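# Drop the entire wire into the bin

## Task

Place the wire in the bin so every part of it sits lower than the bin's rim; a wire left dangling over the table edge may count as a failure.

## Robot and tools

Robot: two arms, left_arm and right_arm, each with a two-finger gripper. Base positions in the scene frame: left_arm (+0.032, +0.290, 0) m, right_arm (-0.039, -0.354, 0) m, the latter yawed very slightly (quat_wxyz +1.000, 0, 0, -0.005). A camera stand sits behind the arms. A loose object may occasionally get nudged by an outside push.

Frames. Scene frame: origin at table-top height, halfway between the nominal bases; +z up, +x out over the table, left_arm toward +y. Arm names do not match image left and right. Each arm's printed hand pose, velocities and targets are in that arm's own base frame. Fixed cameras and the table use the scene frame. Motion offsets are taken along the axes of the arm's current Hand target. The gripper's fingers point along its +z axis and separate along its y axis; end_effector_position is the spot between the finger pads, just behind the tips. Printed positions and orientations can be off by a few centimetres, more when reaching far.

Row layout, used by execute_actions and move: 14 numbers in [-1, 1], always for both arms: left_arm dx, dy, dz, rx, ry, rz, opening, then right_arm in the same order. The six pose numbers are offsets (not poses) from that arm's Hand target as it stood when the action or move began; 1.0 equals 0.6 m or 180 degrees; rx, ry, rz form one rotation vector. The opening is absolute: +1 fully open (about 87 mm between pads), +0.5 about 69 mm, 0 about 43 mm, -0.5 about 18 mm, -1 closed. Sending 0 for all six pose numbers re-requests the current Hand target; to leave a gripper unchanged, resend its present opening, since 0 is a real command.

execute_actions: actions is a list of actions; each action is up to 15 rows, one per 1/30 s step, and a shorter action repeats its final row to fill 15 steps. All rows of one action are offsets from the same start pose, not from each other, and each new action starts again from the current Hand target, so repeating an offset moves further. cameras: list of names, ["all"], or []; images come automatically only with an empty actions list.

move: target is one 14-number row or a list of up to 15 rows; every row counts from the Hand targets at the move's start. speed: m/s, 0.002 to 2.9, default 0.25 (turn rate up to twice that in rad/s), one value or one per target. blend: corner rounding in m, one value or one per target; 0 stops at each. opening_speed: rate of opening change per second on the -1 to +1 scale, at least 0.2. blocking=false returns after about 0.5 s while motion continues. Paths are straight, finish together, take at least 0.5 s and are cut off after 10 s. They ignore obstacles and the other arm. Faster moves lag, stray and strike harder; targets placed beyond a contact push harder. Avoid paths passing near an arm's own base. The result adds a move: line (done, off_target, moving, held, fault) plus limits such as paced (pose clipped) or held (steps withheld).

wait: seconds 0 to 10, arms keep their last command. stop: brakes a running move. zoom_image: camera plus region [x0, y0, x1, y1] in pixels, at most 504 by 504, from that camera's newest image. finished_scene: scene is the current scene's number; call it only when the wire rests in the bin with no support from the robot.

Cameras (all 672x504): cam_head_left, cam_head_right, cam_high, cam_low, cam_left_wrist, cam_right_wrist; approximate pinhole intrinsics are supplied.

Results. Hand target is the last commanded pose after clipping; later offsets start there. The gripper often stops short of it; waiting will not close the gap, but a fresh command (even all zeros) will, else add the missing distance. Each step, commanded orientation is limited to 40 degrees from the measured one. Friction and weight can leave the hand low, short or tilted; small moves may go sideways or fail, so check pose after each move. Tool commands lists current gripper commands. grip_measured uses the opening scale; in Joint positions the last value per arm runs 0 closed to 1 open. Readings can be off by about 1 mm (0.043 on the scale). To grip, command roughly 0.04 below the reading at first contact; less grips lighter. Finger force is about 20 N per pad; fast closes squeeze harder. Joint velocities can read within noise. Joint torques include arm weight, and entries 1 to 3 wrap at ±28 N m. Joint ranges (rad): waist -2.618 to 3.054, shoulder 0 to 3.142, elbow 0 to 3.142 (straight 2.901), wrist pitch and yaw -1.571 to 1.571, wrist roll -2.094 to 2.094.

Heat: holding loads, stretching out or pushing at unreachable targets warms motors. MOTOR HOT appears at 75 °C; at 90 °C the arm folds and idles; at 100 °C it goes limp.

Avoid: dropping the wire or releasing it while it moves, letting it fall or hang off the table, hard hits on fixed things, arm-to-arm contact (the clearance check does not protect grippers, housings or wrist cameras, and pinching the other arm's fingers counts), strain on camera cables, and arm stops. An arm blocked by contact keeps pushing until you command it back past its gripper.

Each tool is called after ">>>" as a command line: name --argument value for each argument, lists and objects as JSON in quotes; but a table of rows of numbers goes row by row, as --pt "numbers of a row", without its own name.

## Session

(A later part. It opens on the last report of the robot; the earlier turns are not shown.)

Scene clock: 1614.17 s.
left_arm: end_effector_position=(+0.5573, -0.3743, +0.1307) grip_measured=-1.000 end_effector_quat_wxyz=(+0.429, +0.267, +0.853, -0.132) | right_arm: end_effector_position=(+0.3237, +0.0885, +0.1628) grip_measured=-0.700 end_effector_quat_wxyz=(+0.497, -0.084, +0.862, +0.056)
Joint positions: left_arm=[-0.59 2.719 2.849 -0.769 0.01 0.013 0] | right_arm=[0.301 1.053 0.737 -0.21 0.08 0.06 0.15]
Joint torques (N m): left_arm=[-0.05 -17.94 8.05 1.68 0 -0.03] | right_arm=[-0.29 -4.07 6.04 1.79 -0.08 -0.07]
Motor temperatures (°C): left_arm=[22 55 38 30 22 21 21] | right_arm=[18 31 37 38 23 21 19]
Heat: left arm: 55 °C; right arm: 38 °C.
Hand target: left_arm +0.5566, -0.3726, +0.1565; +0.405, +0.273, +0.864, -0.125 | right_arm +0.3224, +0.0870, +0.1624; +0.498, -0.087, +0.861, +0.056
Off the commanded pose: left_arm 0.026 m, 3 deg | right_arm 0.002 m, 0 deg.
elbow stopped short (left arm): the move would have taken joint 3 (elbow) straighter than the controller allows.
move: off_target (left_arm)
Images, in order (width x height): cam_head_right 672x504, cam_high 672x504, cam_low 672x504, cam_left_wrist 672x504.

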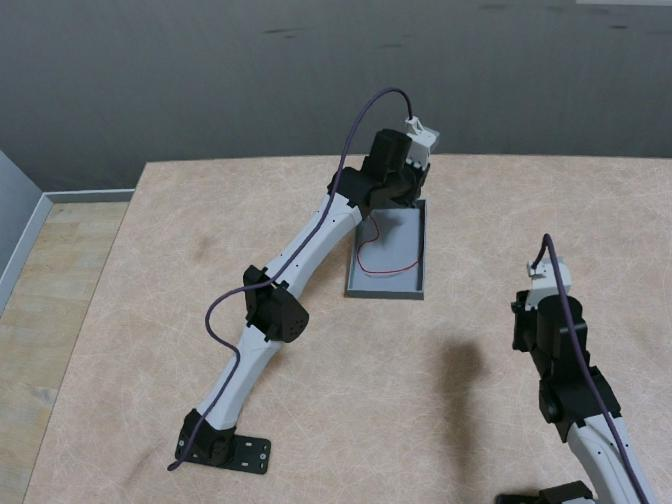

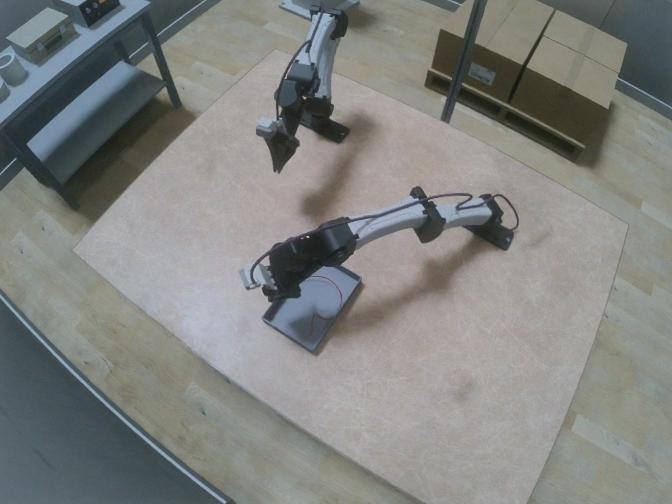

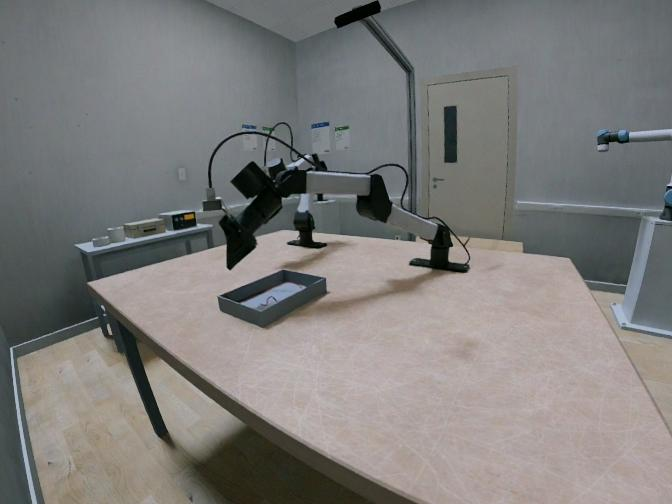

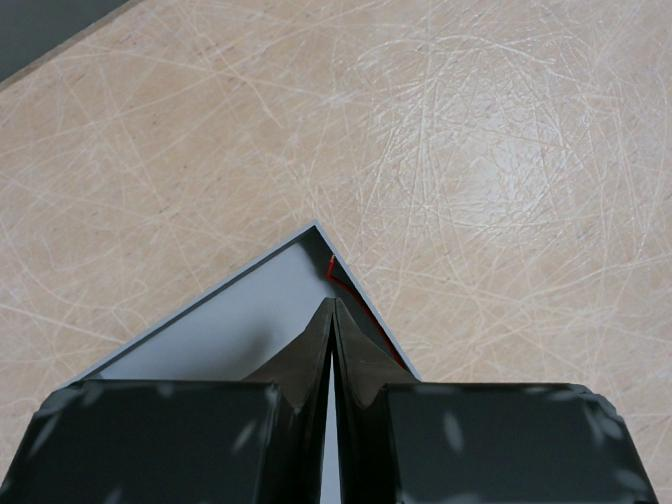

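>>> move --target '[0.1387,-0.022,-0.2,0,0,0,-1,0,0,0,0,0,0,-0.7]' --speed 0.2 --cameras '["cam_low","cam_left_wrist","cam_high","cam_head_right"]'

>>> zoom_image --camera "cam_low" --region '[210, 260, 290, 320]'

>>> zoom_image --camera "cam_high" --region '[260, 250, 370, 360]'

>>> zoom_image --camera "cam_head_right" --region '[330, 180, 440, 310]'

Scene clock: 1624.17 s.
left_arm: end_effector_position=(+0.4317, -0.2985, +0.1627) grip_measured=-1.000 end_effector_quat_wxyz=(+0.396, +0.275, +0.867, -0.123) | right_arm: end_effector_position=(+0.3237, +0.0885, +0.1628) grip_measured=-0.700 end_effector_quat_wxyz=(+0.497, -0.084, +0.862, +0.056)
Joint positions: left_arm=[-0.604 1.925 1.671 -0.461 0.003 0.008 0] | right_arm=[0.301 1.053 0.737 -0.21 0.08 0.06 0.15]
Joint torques (N m): left_arm=[-1.03 -11.93 6.16 1.85 -0.17 -0.13] | right_arm=[-0.31 -4.08 6.05 1.78 -0.08 -0.07]
Motor temperatures (°C): left_arm=[22 59 39 30 22 21 21] | right_arm=[18 30 37 38 23 21 19]
Heat: left arm: 59 °C; right arm: 38 °C.
Hand target: left_arm +0.4298, -0.3002, +0.1693; +0.405, +0.272, +0.864, -0.125 | right_arm +0.3224, +0.0870, +0.1624; +0.498, -0.087, +0.861, +0.056
Off the commanded pose: left_arm 0.007 m, 1 deg | right_arm 0.002 m, 0 deg.
move: done
Images, in order (width x height): cam_head_right 672x504, cam_high 672x504, cam_low 672x504, cam_left_wrist 672x504.

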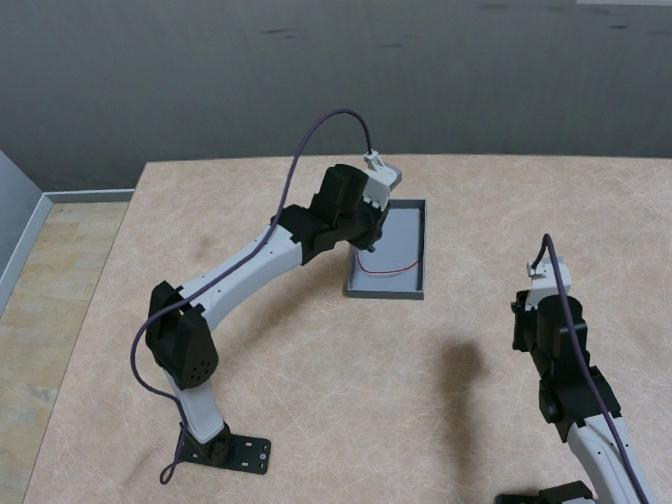

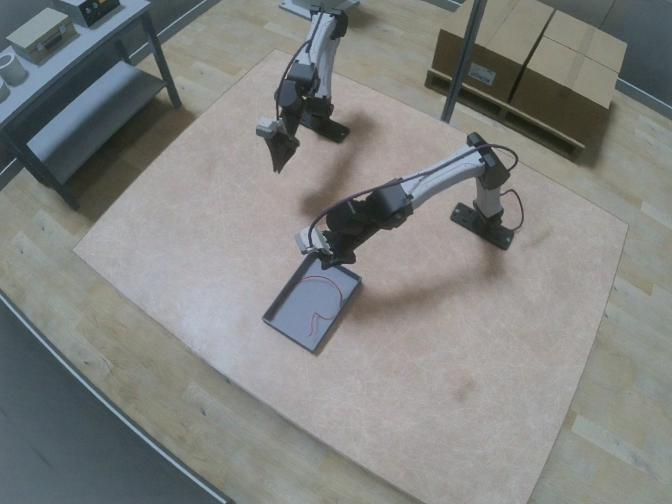

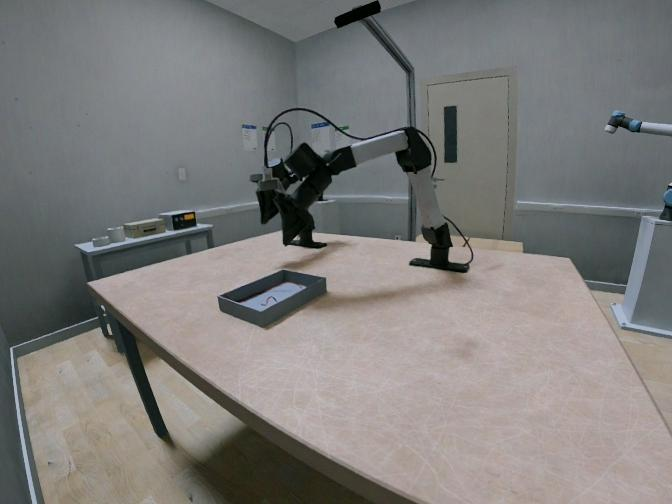

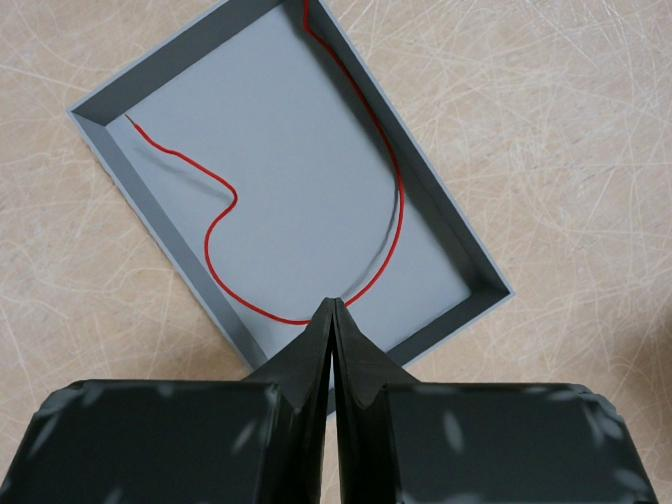

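Scaled by 6.300.

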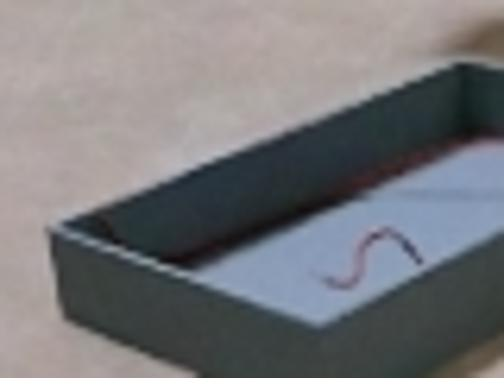

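Scaled by 4.582.

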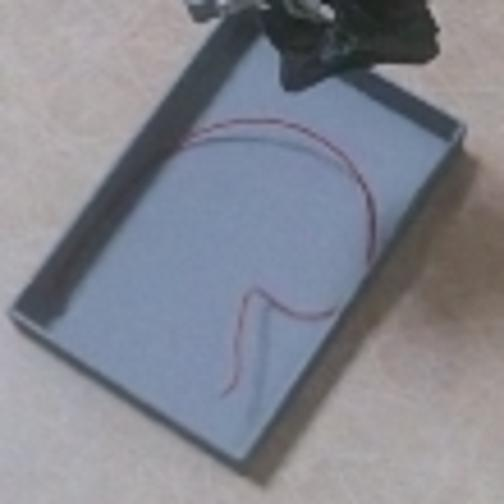

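Scaled by 3.877.

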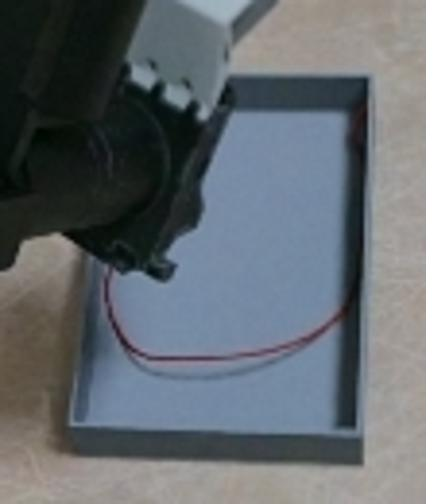

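>>> move --target '[-0.0058,0.1995,0.2115,-0.2244,-0.0103,-0.1817,-0.4,0,0,0,0,0,0,-0.7]' --speed 0.15 --cameras '["cam_low","cam_left_wrist","cam_head_left"]'

>>> zoom_image --camera "cam_low" --region '[210, 260, 290, 320]'

Scene clock: 1675.63 s.
left_arm: end_effector_position=(+0.5775, -0.2648, +0.0945) grip_measured=-0.400 end_effector_quat_wxyz=(+0.439, -0.125, +0.888, +0.058) | right_arm: end_effector_position=(+0.3237, +0.0885, +0.1628) grip_measured=-0.700 end_effector_quat_wxyz=(+0.497, -0.084, +0.862, +0.056)
Joint positions: left_arm=[-0.563 2.719 2.751 -0.881 -0.628 -0.598 0.3] | right_arm=[0.301 1.053 0.737 -0.21 0.08 0.06 0.15]
Joint torques (N m): left_arm=[0.76 -13.24 8.5 1.33 -0.46 -0.17] | right_arm=[-0.29 -4.03 6 1.78 -0.07 -0.07]
Motor temperatures (°C): left_arm=[22 53 38 31 22 21 21] | right_arm=[18 30 37 38 23 21 19]
Heat: left arm: 53 °C; right arm: 38 °C.
Hand target: left_arm +0.5803, -0.2586, +0.0913; +0.436, -0.133, +0.888, +0.066 | right_arm +0.3224, +0.0870, +0.1624; +0.498, -0.087, +0.861, +0.056
Off the commanded pose: left_arm 0.008 m, 1 deg | right_arm 0.002 m, 0 deg.
move: done
Images, in order (width x height): cam_head_left 672x504, cam_low 672x504, cam_left_wrist 672x504.

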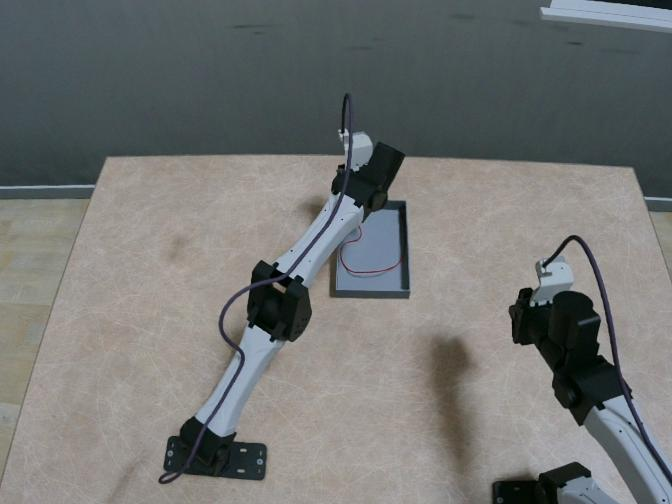

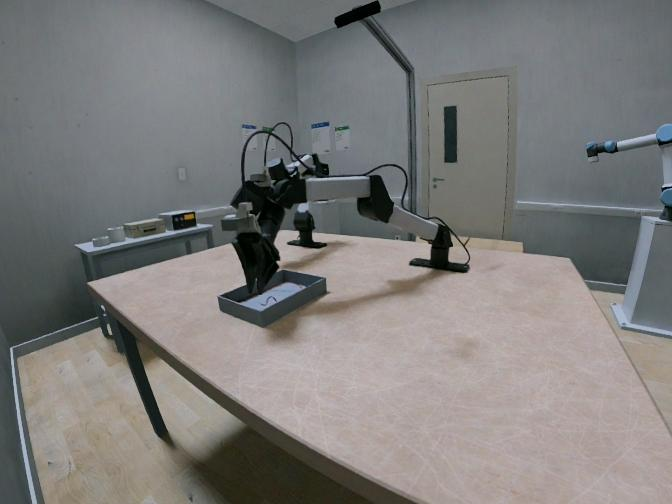

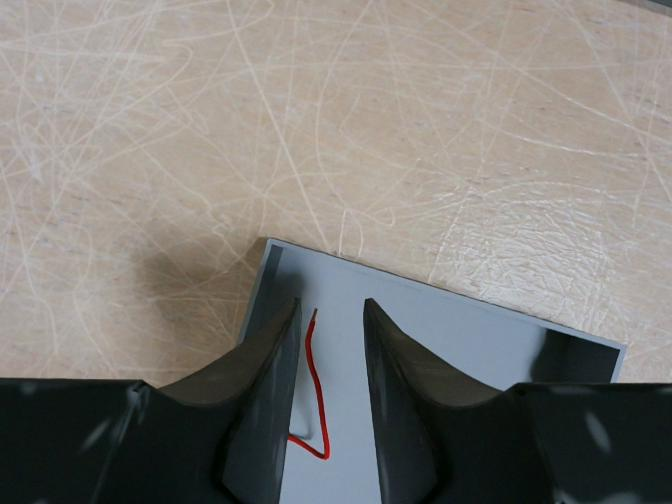

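Scaled by 6.300.

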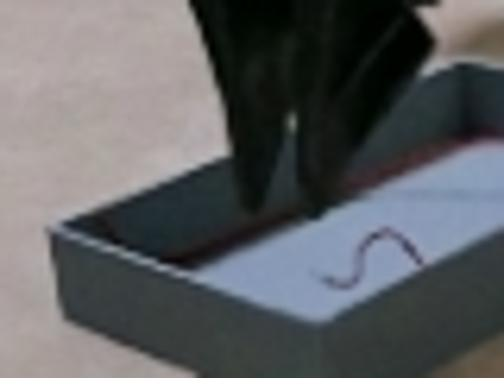

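>>> move --target '[0.0868,0.0172,0.0235,0,0,0,-0.4,0,0,0,0,0,0,-0.7]' --speed 0.1 --cameras '["cam_low","cam_left_wrist"]'

>>> zoom_image --camera "cam_low" --region '[210, 260, 290, 320]'

Scene clock: 1698.53 s.
left_arm: end_effector_position=(+0.5584, -0.2520, +0.0330) grip_measured=-0.400 end_effector_quat_wxyz=(+0.430, -0.134, +0.890, +0.072) | right_arm: end_effector_position=(+0.3237, +0.0885, +0.1628) grip_measured=-0.700 end_effector_quat_wxyz=(+0.497, -0.084, +0.862, +0.056)
Joint positions: left_arm=[-0.566 2.547 2.191 -0.535 -0.651 -0.628 0.3] | right_arm=[0.301 1.053 0.737 -0.21 0.08 0.06 0.15]
Joint torques (N m): left_arm=[-0.75 -16.28 5.52 1.51 -0.34 -0.08] | right_arm=[-0.29 -4.05 6.01 1.79 -0.07 -0.07]
Motor temperatures (°C): left_arm=[22 58 41 30 22 21 21] | right_arm=[18 29 37 38 23 21 19]
Heat: left arm: 58 °C; right arm: 38 °C.
Hand target: left_arm +0.5574, -0.2548, +0.0415; +0.436, -0.133, +0.888, +0.066 | right_arm +0.3224, +0.0870, +0.1624; +0.498, -0.087, +0.861, +0.056
Off the commanded pose: left_arm 0.009 m, 1 deg | right_arm 0.002 m, 0 deg.
move: done
Images, in order (width x height): cam_low 672x504, cam_left_wrist 672x504.

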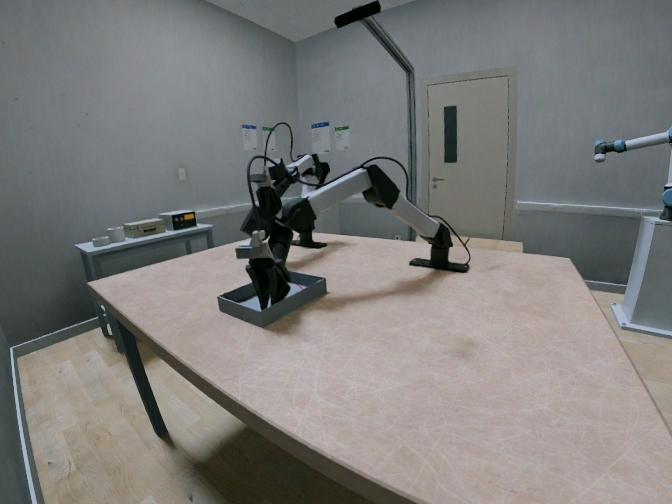

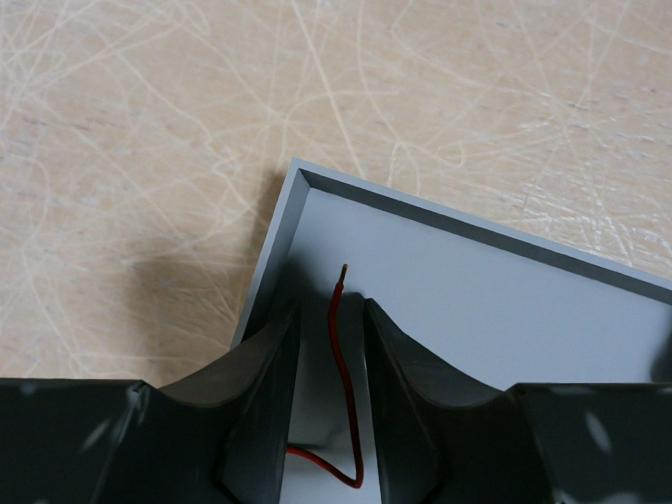

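Scaled by 6.300.

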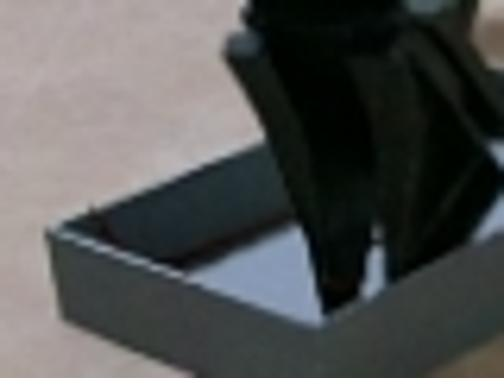

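>>> move --target '[0,0,0,0,0,0,-1,0,0,0,0,0,0,-0.7]' --speed 0.1 --opening_speed 0.8 --cameras '["cam_low","cam_left_wrist"]'

>>> zoom_image --camera "cam_left_wrist" --region '[240, 230, 420, 390]'

>>> zoom_image --camera "cam_low" --region '[210, 260, 290, 320]'

Scene clock: 1704.83 s.
left_arm: end_effector_position=(+0.5589, -0.2524, +0.0334) grip_measured=-0.996 end_effector_quat_wxyz=(+0.431, -0.135, +0.889, +0.071) | right_arm: end_effector_position=(+0.3237, +0.0885, +0.1628) grip_measured=-0.700 end_effector_quat_wxyz=(+0.497, -0.084, +0.862, +0.056)
Joint positions: left_arm=[-0.566 2.547 2.191 -0.532 -0.651 -0.628 0.002] | right_arm=[0.301 1.053 0.737 -0.21 0.08 0.06 0.15]
Joint torques (N m): left_arm=[-0.69 -16.36 5.55 1.48 -0.34 -0.07] | right_arm=[-0.32 -4.03 6.04 1.79 -0.08 -0.08]
Motor temperatures (°C): left_arm=[22 58 41 30 22 21 21] | right_arm=[18 29 37 38 23 21 19]
Heat: left arm: 58 °C; right arm: 38 °C.
Hand target: left_arm +0.5575, -0.2548, +0.0416; +0.436, -0.133, +0.888, +0.066 | right_arm +0.3224, +0.0870, +0.1624; +0.498, -0.087, +0.861, +0.056
Off the commanded pose: left_arm 0.009 m, 1 deg | right_arm 0.002 m, 0 deg.
move: done
Images, in order (width x height): cam_low 672x504, cam_left_wrist 672x504.

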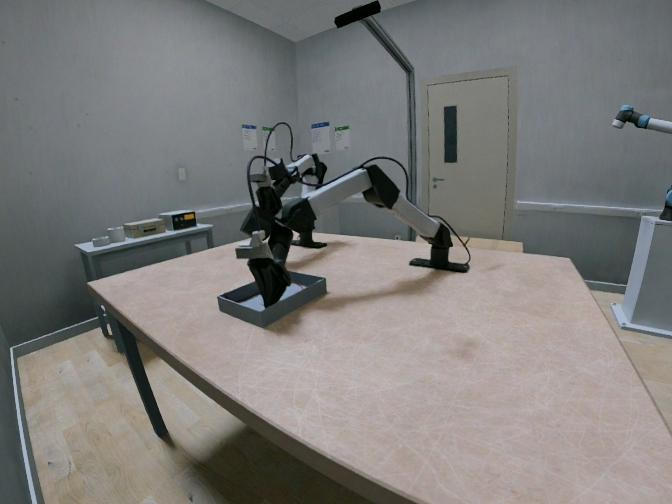

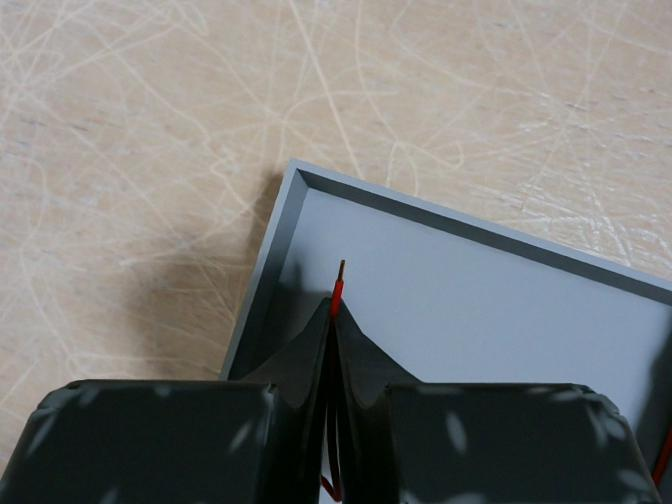

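Scaled by 2.800.

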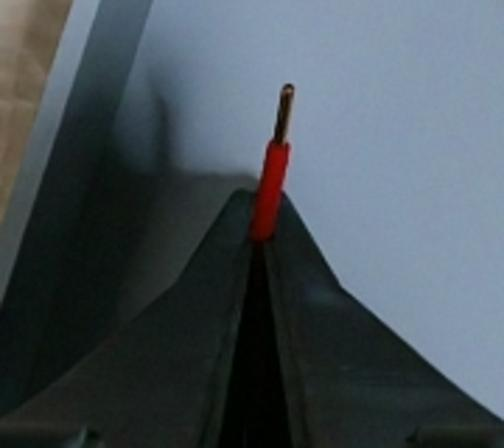

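Scaled by 6.300.

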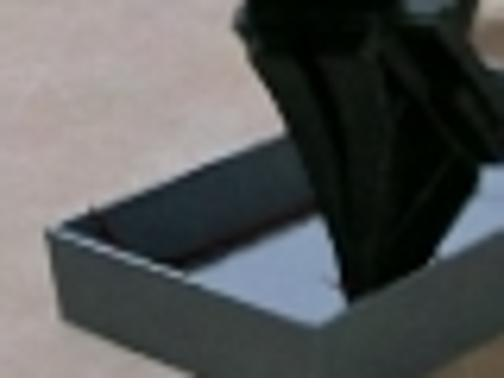

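>>> move --pt "0 0 0 0 0 0 -0.4 0 0 0 0 0 0 -0.7" --pt "-0.0657 0 -0.0513 0 0 0 -0.4 0 0 0 0 0 0 -0.7" --pt "-0.0493 -0.018 -0.072 0 0 0 -1 0 0 0 0 0 0 -0.7" --speed 0.1 --opening_speed 0.8 --cameras '["cam_low","cam_left_wrist"]'

>>> zoom_image --camera "cam_low" --region '[210, 260, 290, 320]'

Scene clock: 1727.27 s.
left_arm: end_effector_position=(+0.5432, -0.2694, +0.0683) grip_measured=-1.000 end_effector_quat_wxyz=(+0.422, -0.123, +0.895, +0.075) | right_arm: end_effector_position=(+0.3237, +0.0885, +0.1628) grip_measured=-0.700 end_effector_quat_wxyz=(+0.497, -0.084, +0.862, +0.056)
Joint positions: left_arm=[-0.606 2.545 2.341 -0.728 -0.662 -0.653 0] | right_arm=[0.301 1.053 0.737 -0.21 0.08 0.06 0.15]
Joint torques (N m): left_arm=[-0.43 -17.06 8.14 1.25 -0.48 -0.21] | right_arm=[-0.29 -4.05 6.04 1.79 -0.07 -0.06]
Motor temperatures (°C): left_arm=[22 59 40 29 22 21 21] | right_arm=[18 29 37 38 23 21 19]
Heat: left arm: 59 °C; right arm: 38 °C.
Hand target: left_arm +0.5452, -0.2699, +0.0914; +0.436, -0.133, +0.888, +0.066 | right_arm +0.3224, +0.0870, +0.1624; +0.498, -0.087, +0.861, +0.056
Off the commanded pose: left_arm 0.023 m, 2 deg | right_arm 0.002 m, 0 deg.
move: off_target (left_arm); target 3's new opening was sent with left_arm's hand 0.023 m and 2 deg from that target
Images, in order (width x height): cam_low 672x504, cam_left_wrist 672x504.

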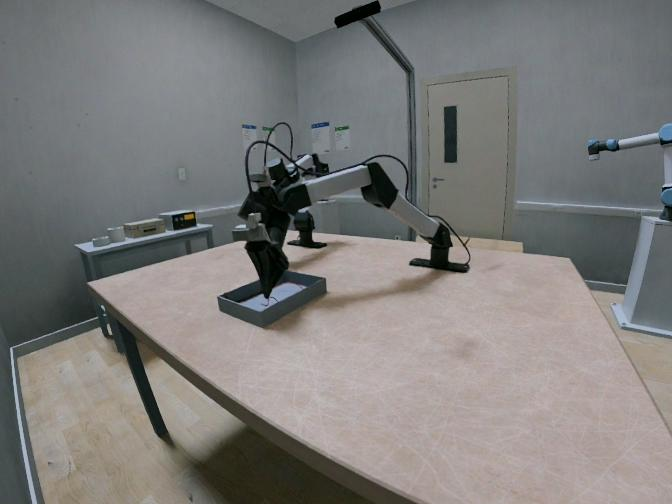

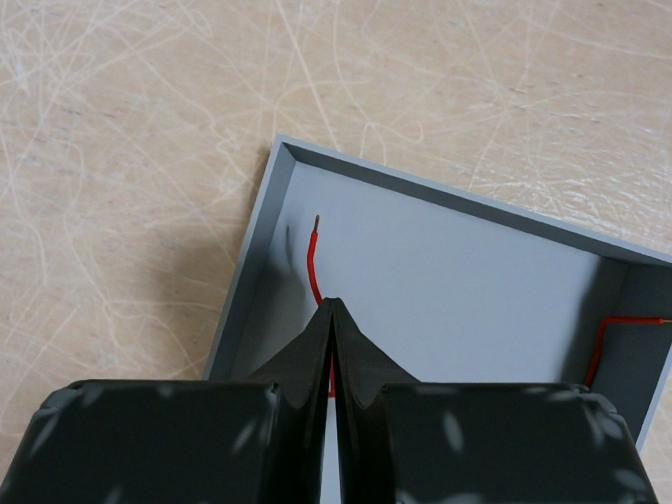

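Scaled by 6.300.

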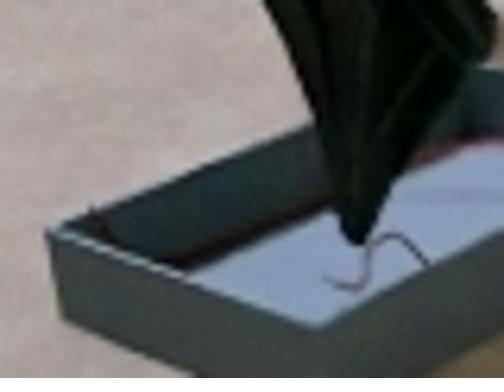

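>>> move --target '[0.105,0.01,0.0822,0,0,0,-1,0,0,0,0,0,0,-0.7]' --speed 0.08 --cameras '["cam_low","cam_left_wrist"]'

>>> zoom_image --camera "cam_low" --region '[210, 260, 290, 320]'

Scene clock: 1735.97 s.
left_arm: end_effector_position=(+0.5504, -0.2679, +0.0305) grip_measured=-1.000 end_effector_quat_wxyz=(+0.457, -0.142, +0.876, +0.063) | right_arm: end_effector_position=(+0.3237, +0.0885, +0.1628) grip_measured=-0.700 end_effector_quat_wxyz=(+0.497, -0.084, +0.862, +0.056)
Joint positions: left_arm=[-0.606 2.512 2.081 -0.417 -0.697 -0.654 0] | right_arm=[0.301 1.053 0.737 -0.21 0.08 0.06 0.15]
Joint torques (N m): left_arm=[0.44 -13.05 4.51 1.39 -0.05 -0.08] | right_arm=[-0.27 -4.07 6.01 1.79 -0.07 -0.07]
Motor temperatures (°C): left_arm=[22 62 40 29 22 21 21] | right_arm=[18 29 37 38 23 21 19]
Heat: left arm: 62 °C; right arm: 38 °C.
Hand target: left_arm +0.5440, -0.2640, +0.0114; +0.436, -0.133, +0.888, +0.066 | right_arm +0.3224, +0.0870, +0.1624; +0.498, -0.087, +0.861, +0.056
Off the commanded pose: left_arm 0.020 m, 3 deg | right_arm 0.002 m, 0 deg.
move: off_target (left_arm)
Images, in order (width x height): cam_low 672x504, cam_left_wrist 672x504.

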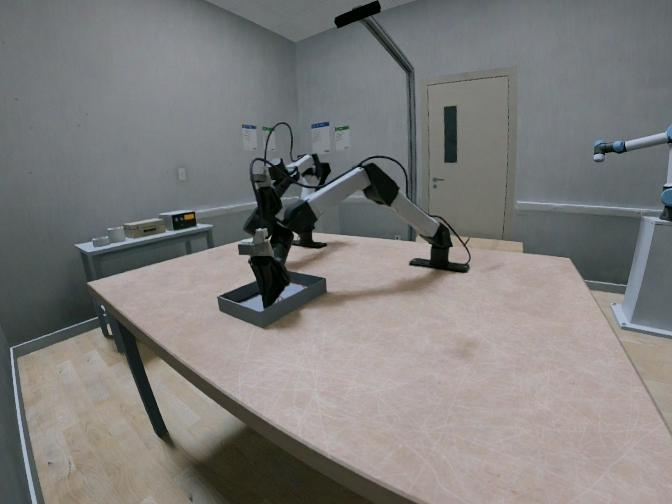

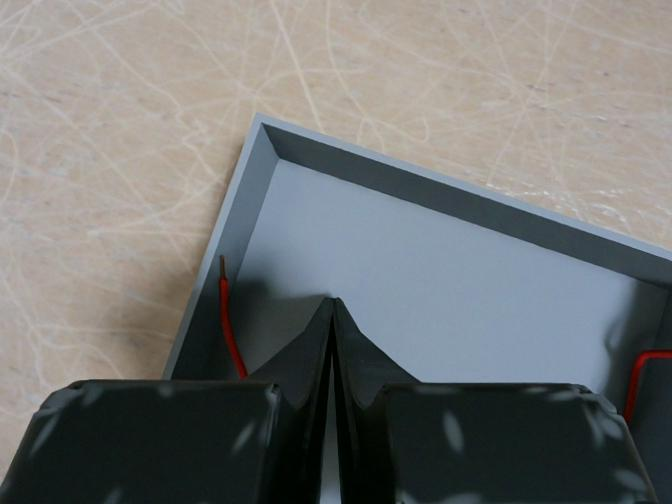

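Scaled by 6.300.

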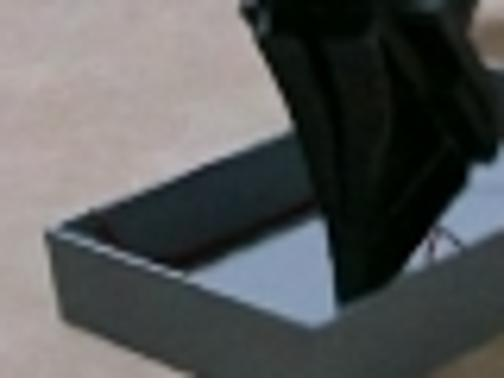

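>>> move --pt "-0.0788 -0.01 -0.0616 0 0 0 -1 0 0 0 0 0 0 -0.7" --pt "-0.12 -0.01 -0.12 0 0 0 -0.4 0 0 0 0 0 0 -0.7" --speed 0.1 --opening_speed 0.8 --cameras '["cam_low","cam_left_wrist","cam_high"]'

>>> zoom_image --camera "cam_low" --region '[210, 260, 290, 320]'

Scene clock: 1745.40 s.
left_arm: end_effector_position=(+0.5333, -0.2696, +0.0882) grip_measured=-0.400 end_effector_quat_wxyz=(+0.421, -0.126, +0.895, +0.079) | right_arm: end_effector_position=(+0.3237, +0.0885, +0.1628) grip_measured=-0.700 end_effector_quat_wxyz=(+0.497, -0.084, +0.862, +0.056)
Joint positions: left_arm=[-0.619 2.512 2.362 -0.797 -0.677 -0.672 0.3] | right_arm=[0.301 1.053 0.737 -0.21 0.08 0.06 0.15]
Joint torques (N m): left_arm=[-0.87 -16.91 8.4 1.22 -0.46 -0.19] | right_arm=[-0.31 -4.07 6.02 1.78 -0.08 -0.08]
Motor temperatures (°C): left_arm=[22 62 40 29 22 21 21] | right_arm=[18 29 37 37 23 21 19]
Heat: left arm: 62 °C; right arm: 37 °C.
Hand target: left_arm +0.5333, -0.2736, +0.1123; +0.436, -0.133, +0.888, +0.066 | right_arm +0.3224, +0.0870, +0.1624; +0.498, -0.087, +0.861, +0.056
Off the commanded pose: left_arm 0.024 m, 3 deg | right_arm 0.002 m, 0 deg.
move: off_target (left_arm); target 2's new opening was sent with left_arm's hand 0.024 m and 3 deg from that target
Images, in order (width x height): cam_high 672x504, cam_low 672x504, cam_left_wrist 672x504.

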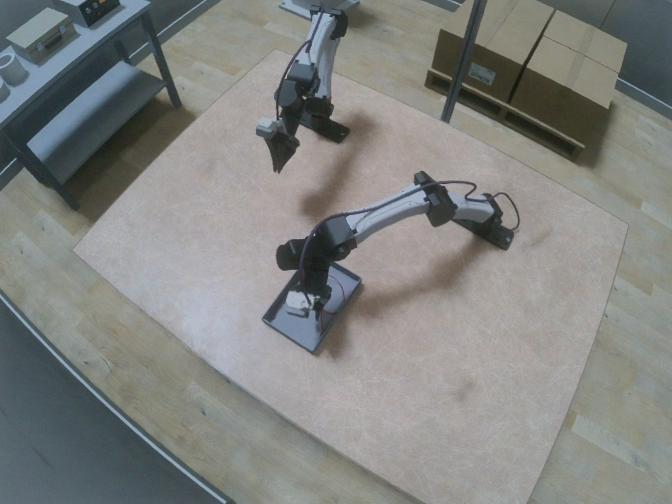

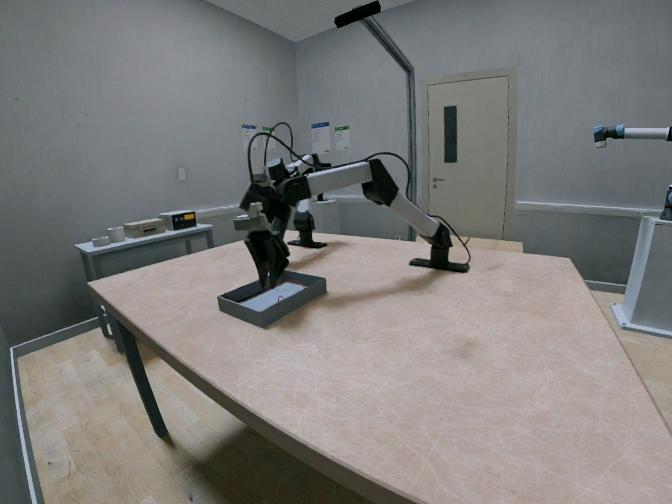

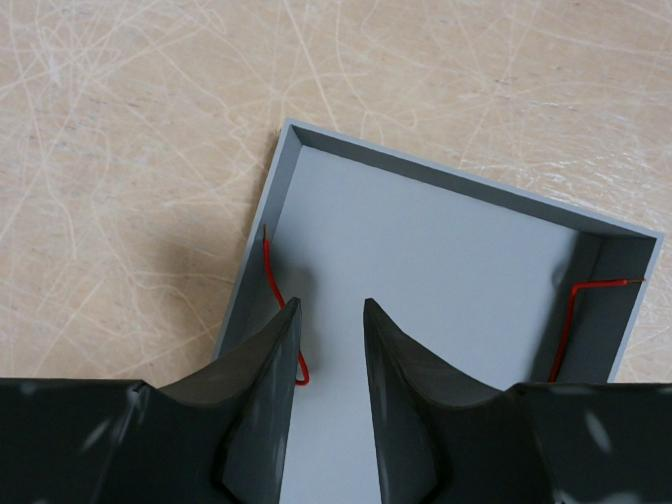

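Scaled by 6.300.

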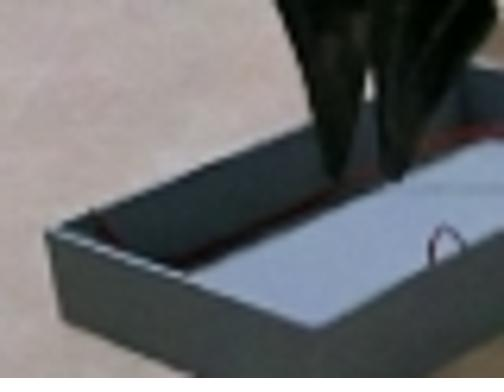

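>>> move --target '[0.036,-0.0793,-0.0072,0.3319,-0.0384,0.2239,-0.55,0,0,0,0,0,0,-0.7]' --speed 0.15 --cameras '["cam_low","cam_left_wrist","cam_high"]'

>>> zoom_image --camera "cam_low" --region '[210, 260, 290, 320]'

Scene clock: 1798.70 s.
left_arm: end_effector_position=(+0.5267, -0.3263, +0.0988) grip_measured=-0.550 end_effector_quat_wxyz=(+0.446, +0.399, +0.768, -0.229) | right_arm: end_effector_position=(+0.3237, +0.0885, +0.1628) grip_measured=-0.700 end_effector_quat_wxyz=(+0.497, -0.084, +0.862, +0.056)
Joint positions: left_arm=[-0.453 2.28 1.837 -0.136 0.429 0.27 0.225] | right_arm=[0.301 1.053 0.737 -0.21 0.08 0.06 0.15]
Joint torques (N m): left_arm=[0.59 -11.58 8.88 1.64 0.17 0.06] | right_arm=[-0.31 -4.07 6.04 1.79 -0.07 -0.06]
Motor temperatures (°C): left_arm=[22 67 40 28 22 21 21] | right_arm=[18 28 37 37 23 21 19]
Heat: left arm: 67 °C; right arm: 37 °C.
Hand target: left_arm +0.5314, -0.3240, +0.0978; +0.445, +0.401, +0.768, -0.228 | right_arm +0.3224, +0.0870, +0.1624; +0.498, -0.087, +0.861, +0.056
Off the commanded pose: left_arm 0.005 m, 0 deg | right_arm 0.002 m, 0 deg.
move: done
Images, in order (width x height): cam_high 672x504, cam_low 672x504, cam_left_wrist 672x504.

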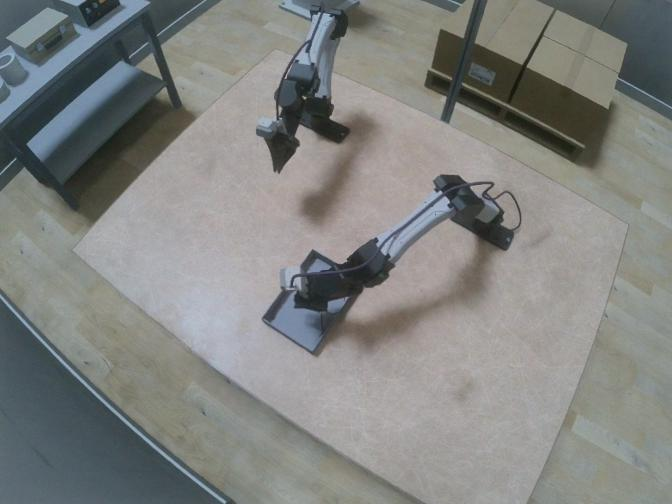

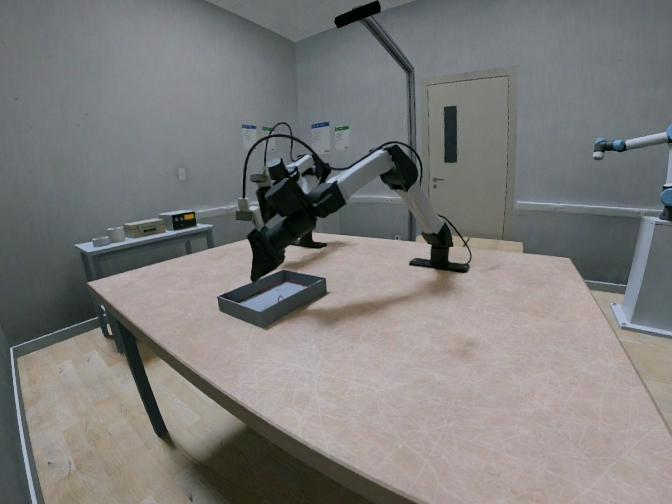

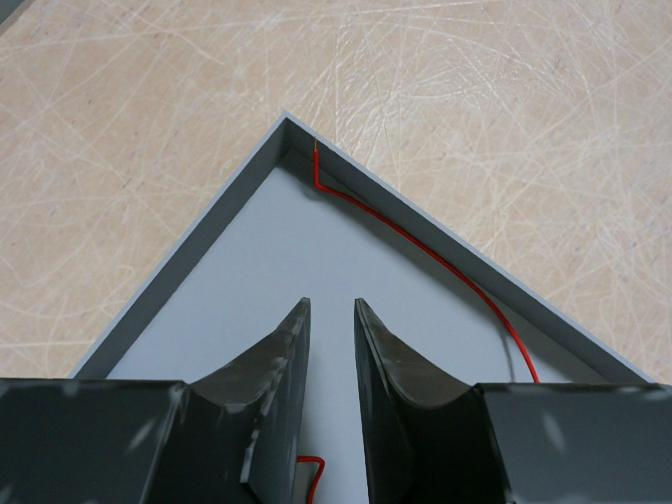

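Scaled by 6.300.

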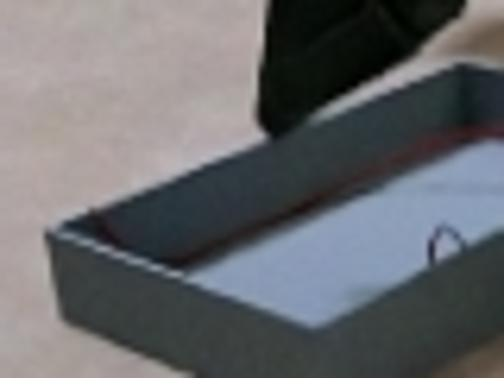

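>>> move --target '[0.0213,0.0157,0.14,0,0,0,-0.55,0,0,0,0,0,0,-0.7]' --speed 0.1 --cameras '["cam_left_wrist"]'

>>> zoom_image --camera "cam_left_wrist" --region '[260, 220, 420, 350]'

Scene clock: 1811.50 s.
left_arm: end_effector_position=(+0.5776, -0.3695, +0.0474) grip_measured=-0.550 end_effector_quat_wxyz=(+0.448, +0.401, +0.765, -0.230) | right_arm: end_effector_position=(+0.3237, +0.0885, +0.1628) grip_measured=-0.700 end_effector_quat_wxyz=(+0.497, -0.084, +0.862, +0.056)
Joint positions: left_arm=[-0.481 2.648 2.294 -0.215 0.41 0.258 0.225] | right_arm=[0.301 1.053 0.737 -0.21 0.08 0.06 0.15]
Joint torques (N m): left_arm=[-0.81 -13.67 8.77 1.74 0.01 -0.13] | right_arm=[-0.32 -4.01 6 1.79 -0.08 -0.07]
Motor temperatures (°C): left_arm=[22 66 42 29 22 21 21] | right_arm=[18 28 37 37 23 21 19]
Heat: left arm: 66 °C; right arm: 37 °C.
Hand target: left_arm +0.5775, -0.3728, +0.0449; +0.445, +0.400, +0.768, -0.228 | right_arm +0.3224, +0.0870, +0.1624; +0.498, -0.087, +0.861, +0.056
Off the commanded pose: left_arm 0.004 m, 0 deg | right_arm 0.002 m, 0 deg.
move: done
Images, in order (width x height): cam_left_wrist 672x504.

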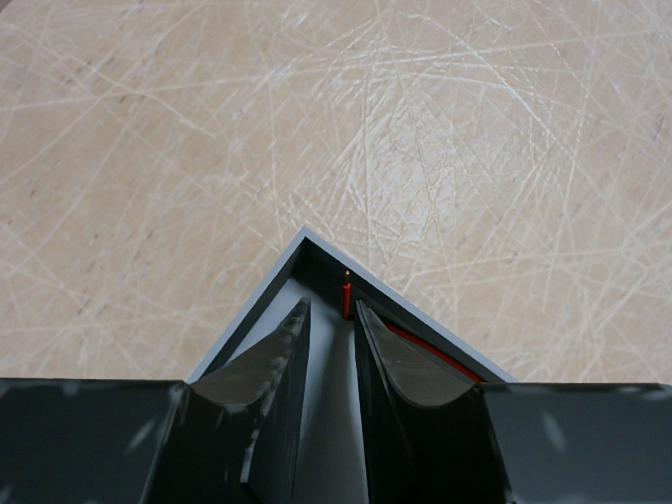

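Scaled by 3.150.

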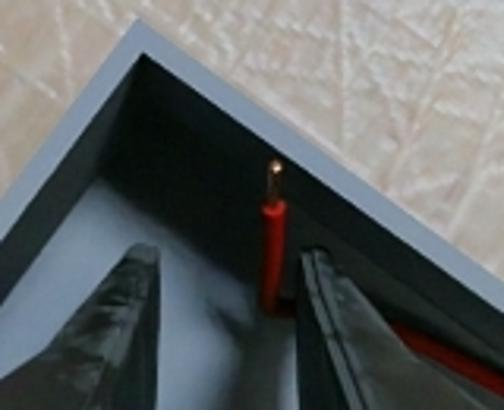

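>>> move --pt "0 0 0.011 0 0 0 -0.55 0 0 0 0 0 0 -0.7" --pt "0 0 0.0111 0 0 0 -1 0 0 0 0 0 0 -0.7" --speed 0.06 --opening_speed 1 --cameras '["cam_left_wrist"]'

>>> zoom_image --camera "cam_left_wrist" --region '[260, 220, 420, 350]'

Scene clock: 1819.07 s.
left_arm: end_effector_position=(+0.5827, -0.3715, +0.0457) grip_measured=-0.970 end_effector_quat_wxyz=(+0.449, +0.400, +0.766, -0.229) | right_arm: end_effector_position=(+0.3237, +0.0885, +0.1628) grip_measured=-0.700 end_effector_quat_wxyz=(+0.497, -0.084, +0.862, +0.056)
Joint positions: left_arm=[-0.481 2.683 2.354 -0.236 0.406 0.255 0.015] | right_arm=[0.301 1.053 0.737 -0.21 0.08 0.06 0.15]
Joint torques (N m): left_arm=[-1.31 -13.55 9.11 1.71 0.01 -0.13] | right_arm=[-0.28 -4.05 6.05 1.78 -0.07 -0.07]
Motor temperatures (°C): left_arm=[22 65 42 29 22 21 21] | right_arm=[18 28 37 37 23 21 19]
Heat: left arm: 65 °C; right arm: 37 °C.
Hand target: left_arm +0.5808, -0.3775, +0.0416; +0.445, +0.400, +0.768, -0.228 | right_arm +0.3224, +0.0870, +0.1624; +0.498, -0.087, +0.861, +0.056
Off the commanded pose: left_arm 0.007 m, 0 deg | right_arm 0.002 m, 0 deg.
move: done
Images, in order (width x height): cam_left_wrist 672x504.

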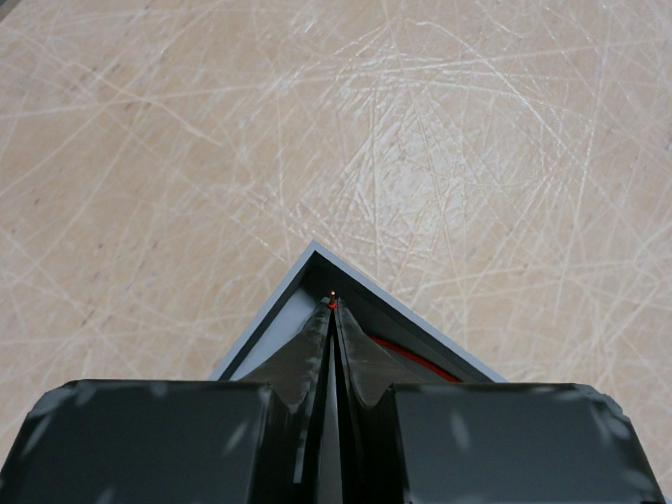

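Scaled by 3.150.

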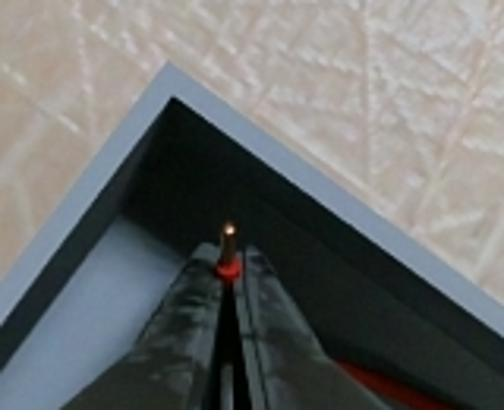

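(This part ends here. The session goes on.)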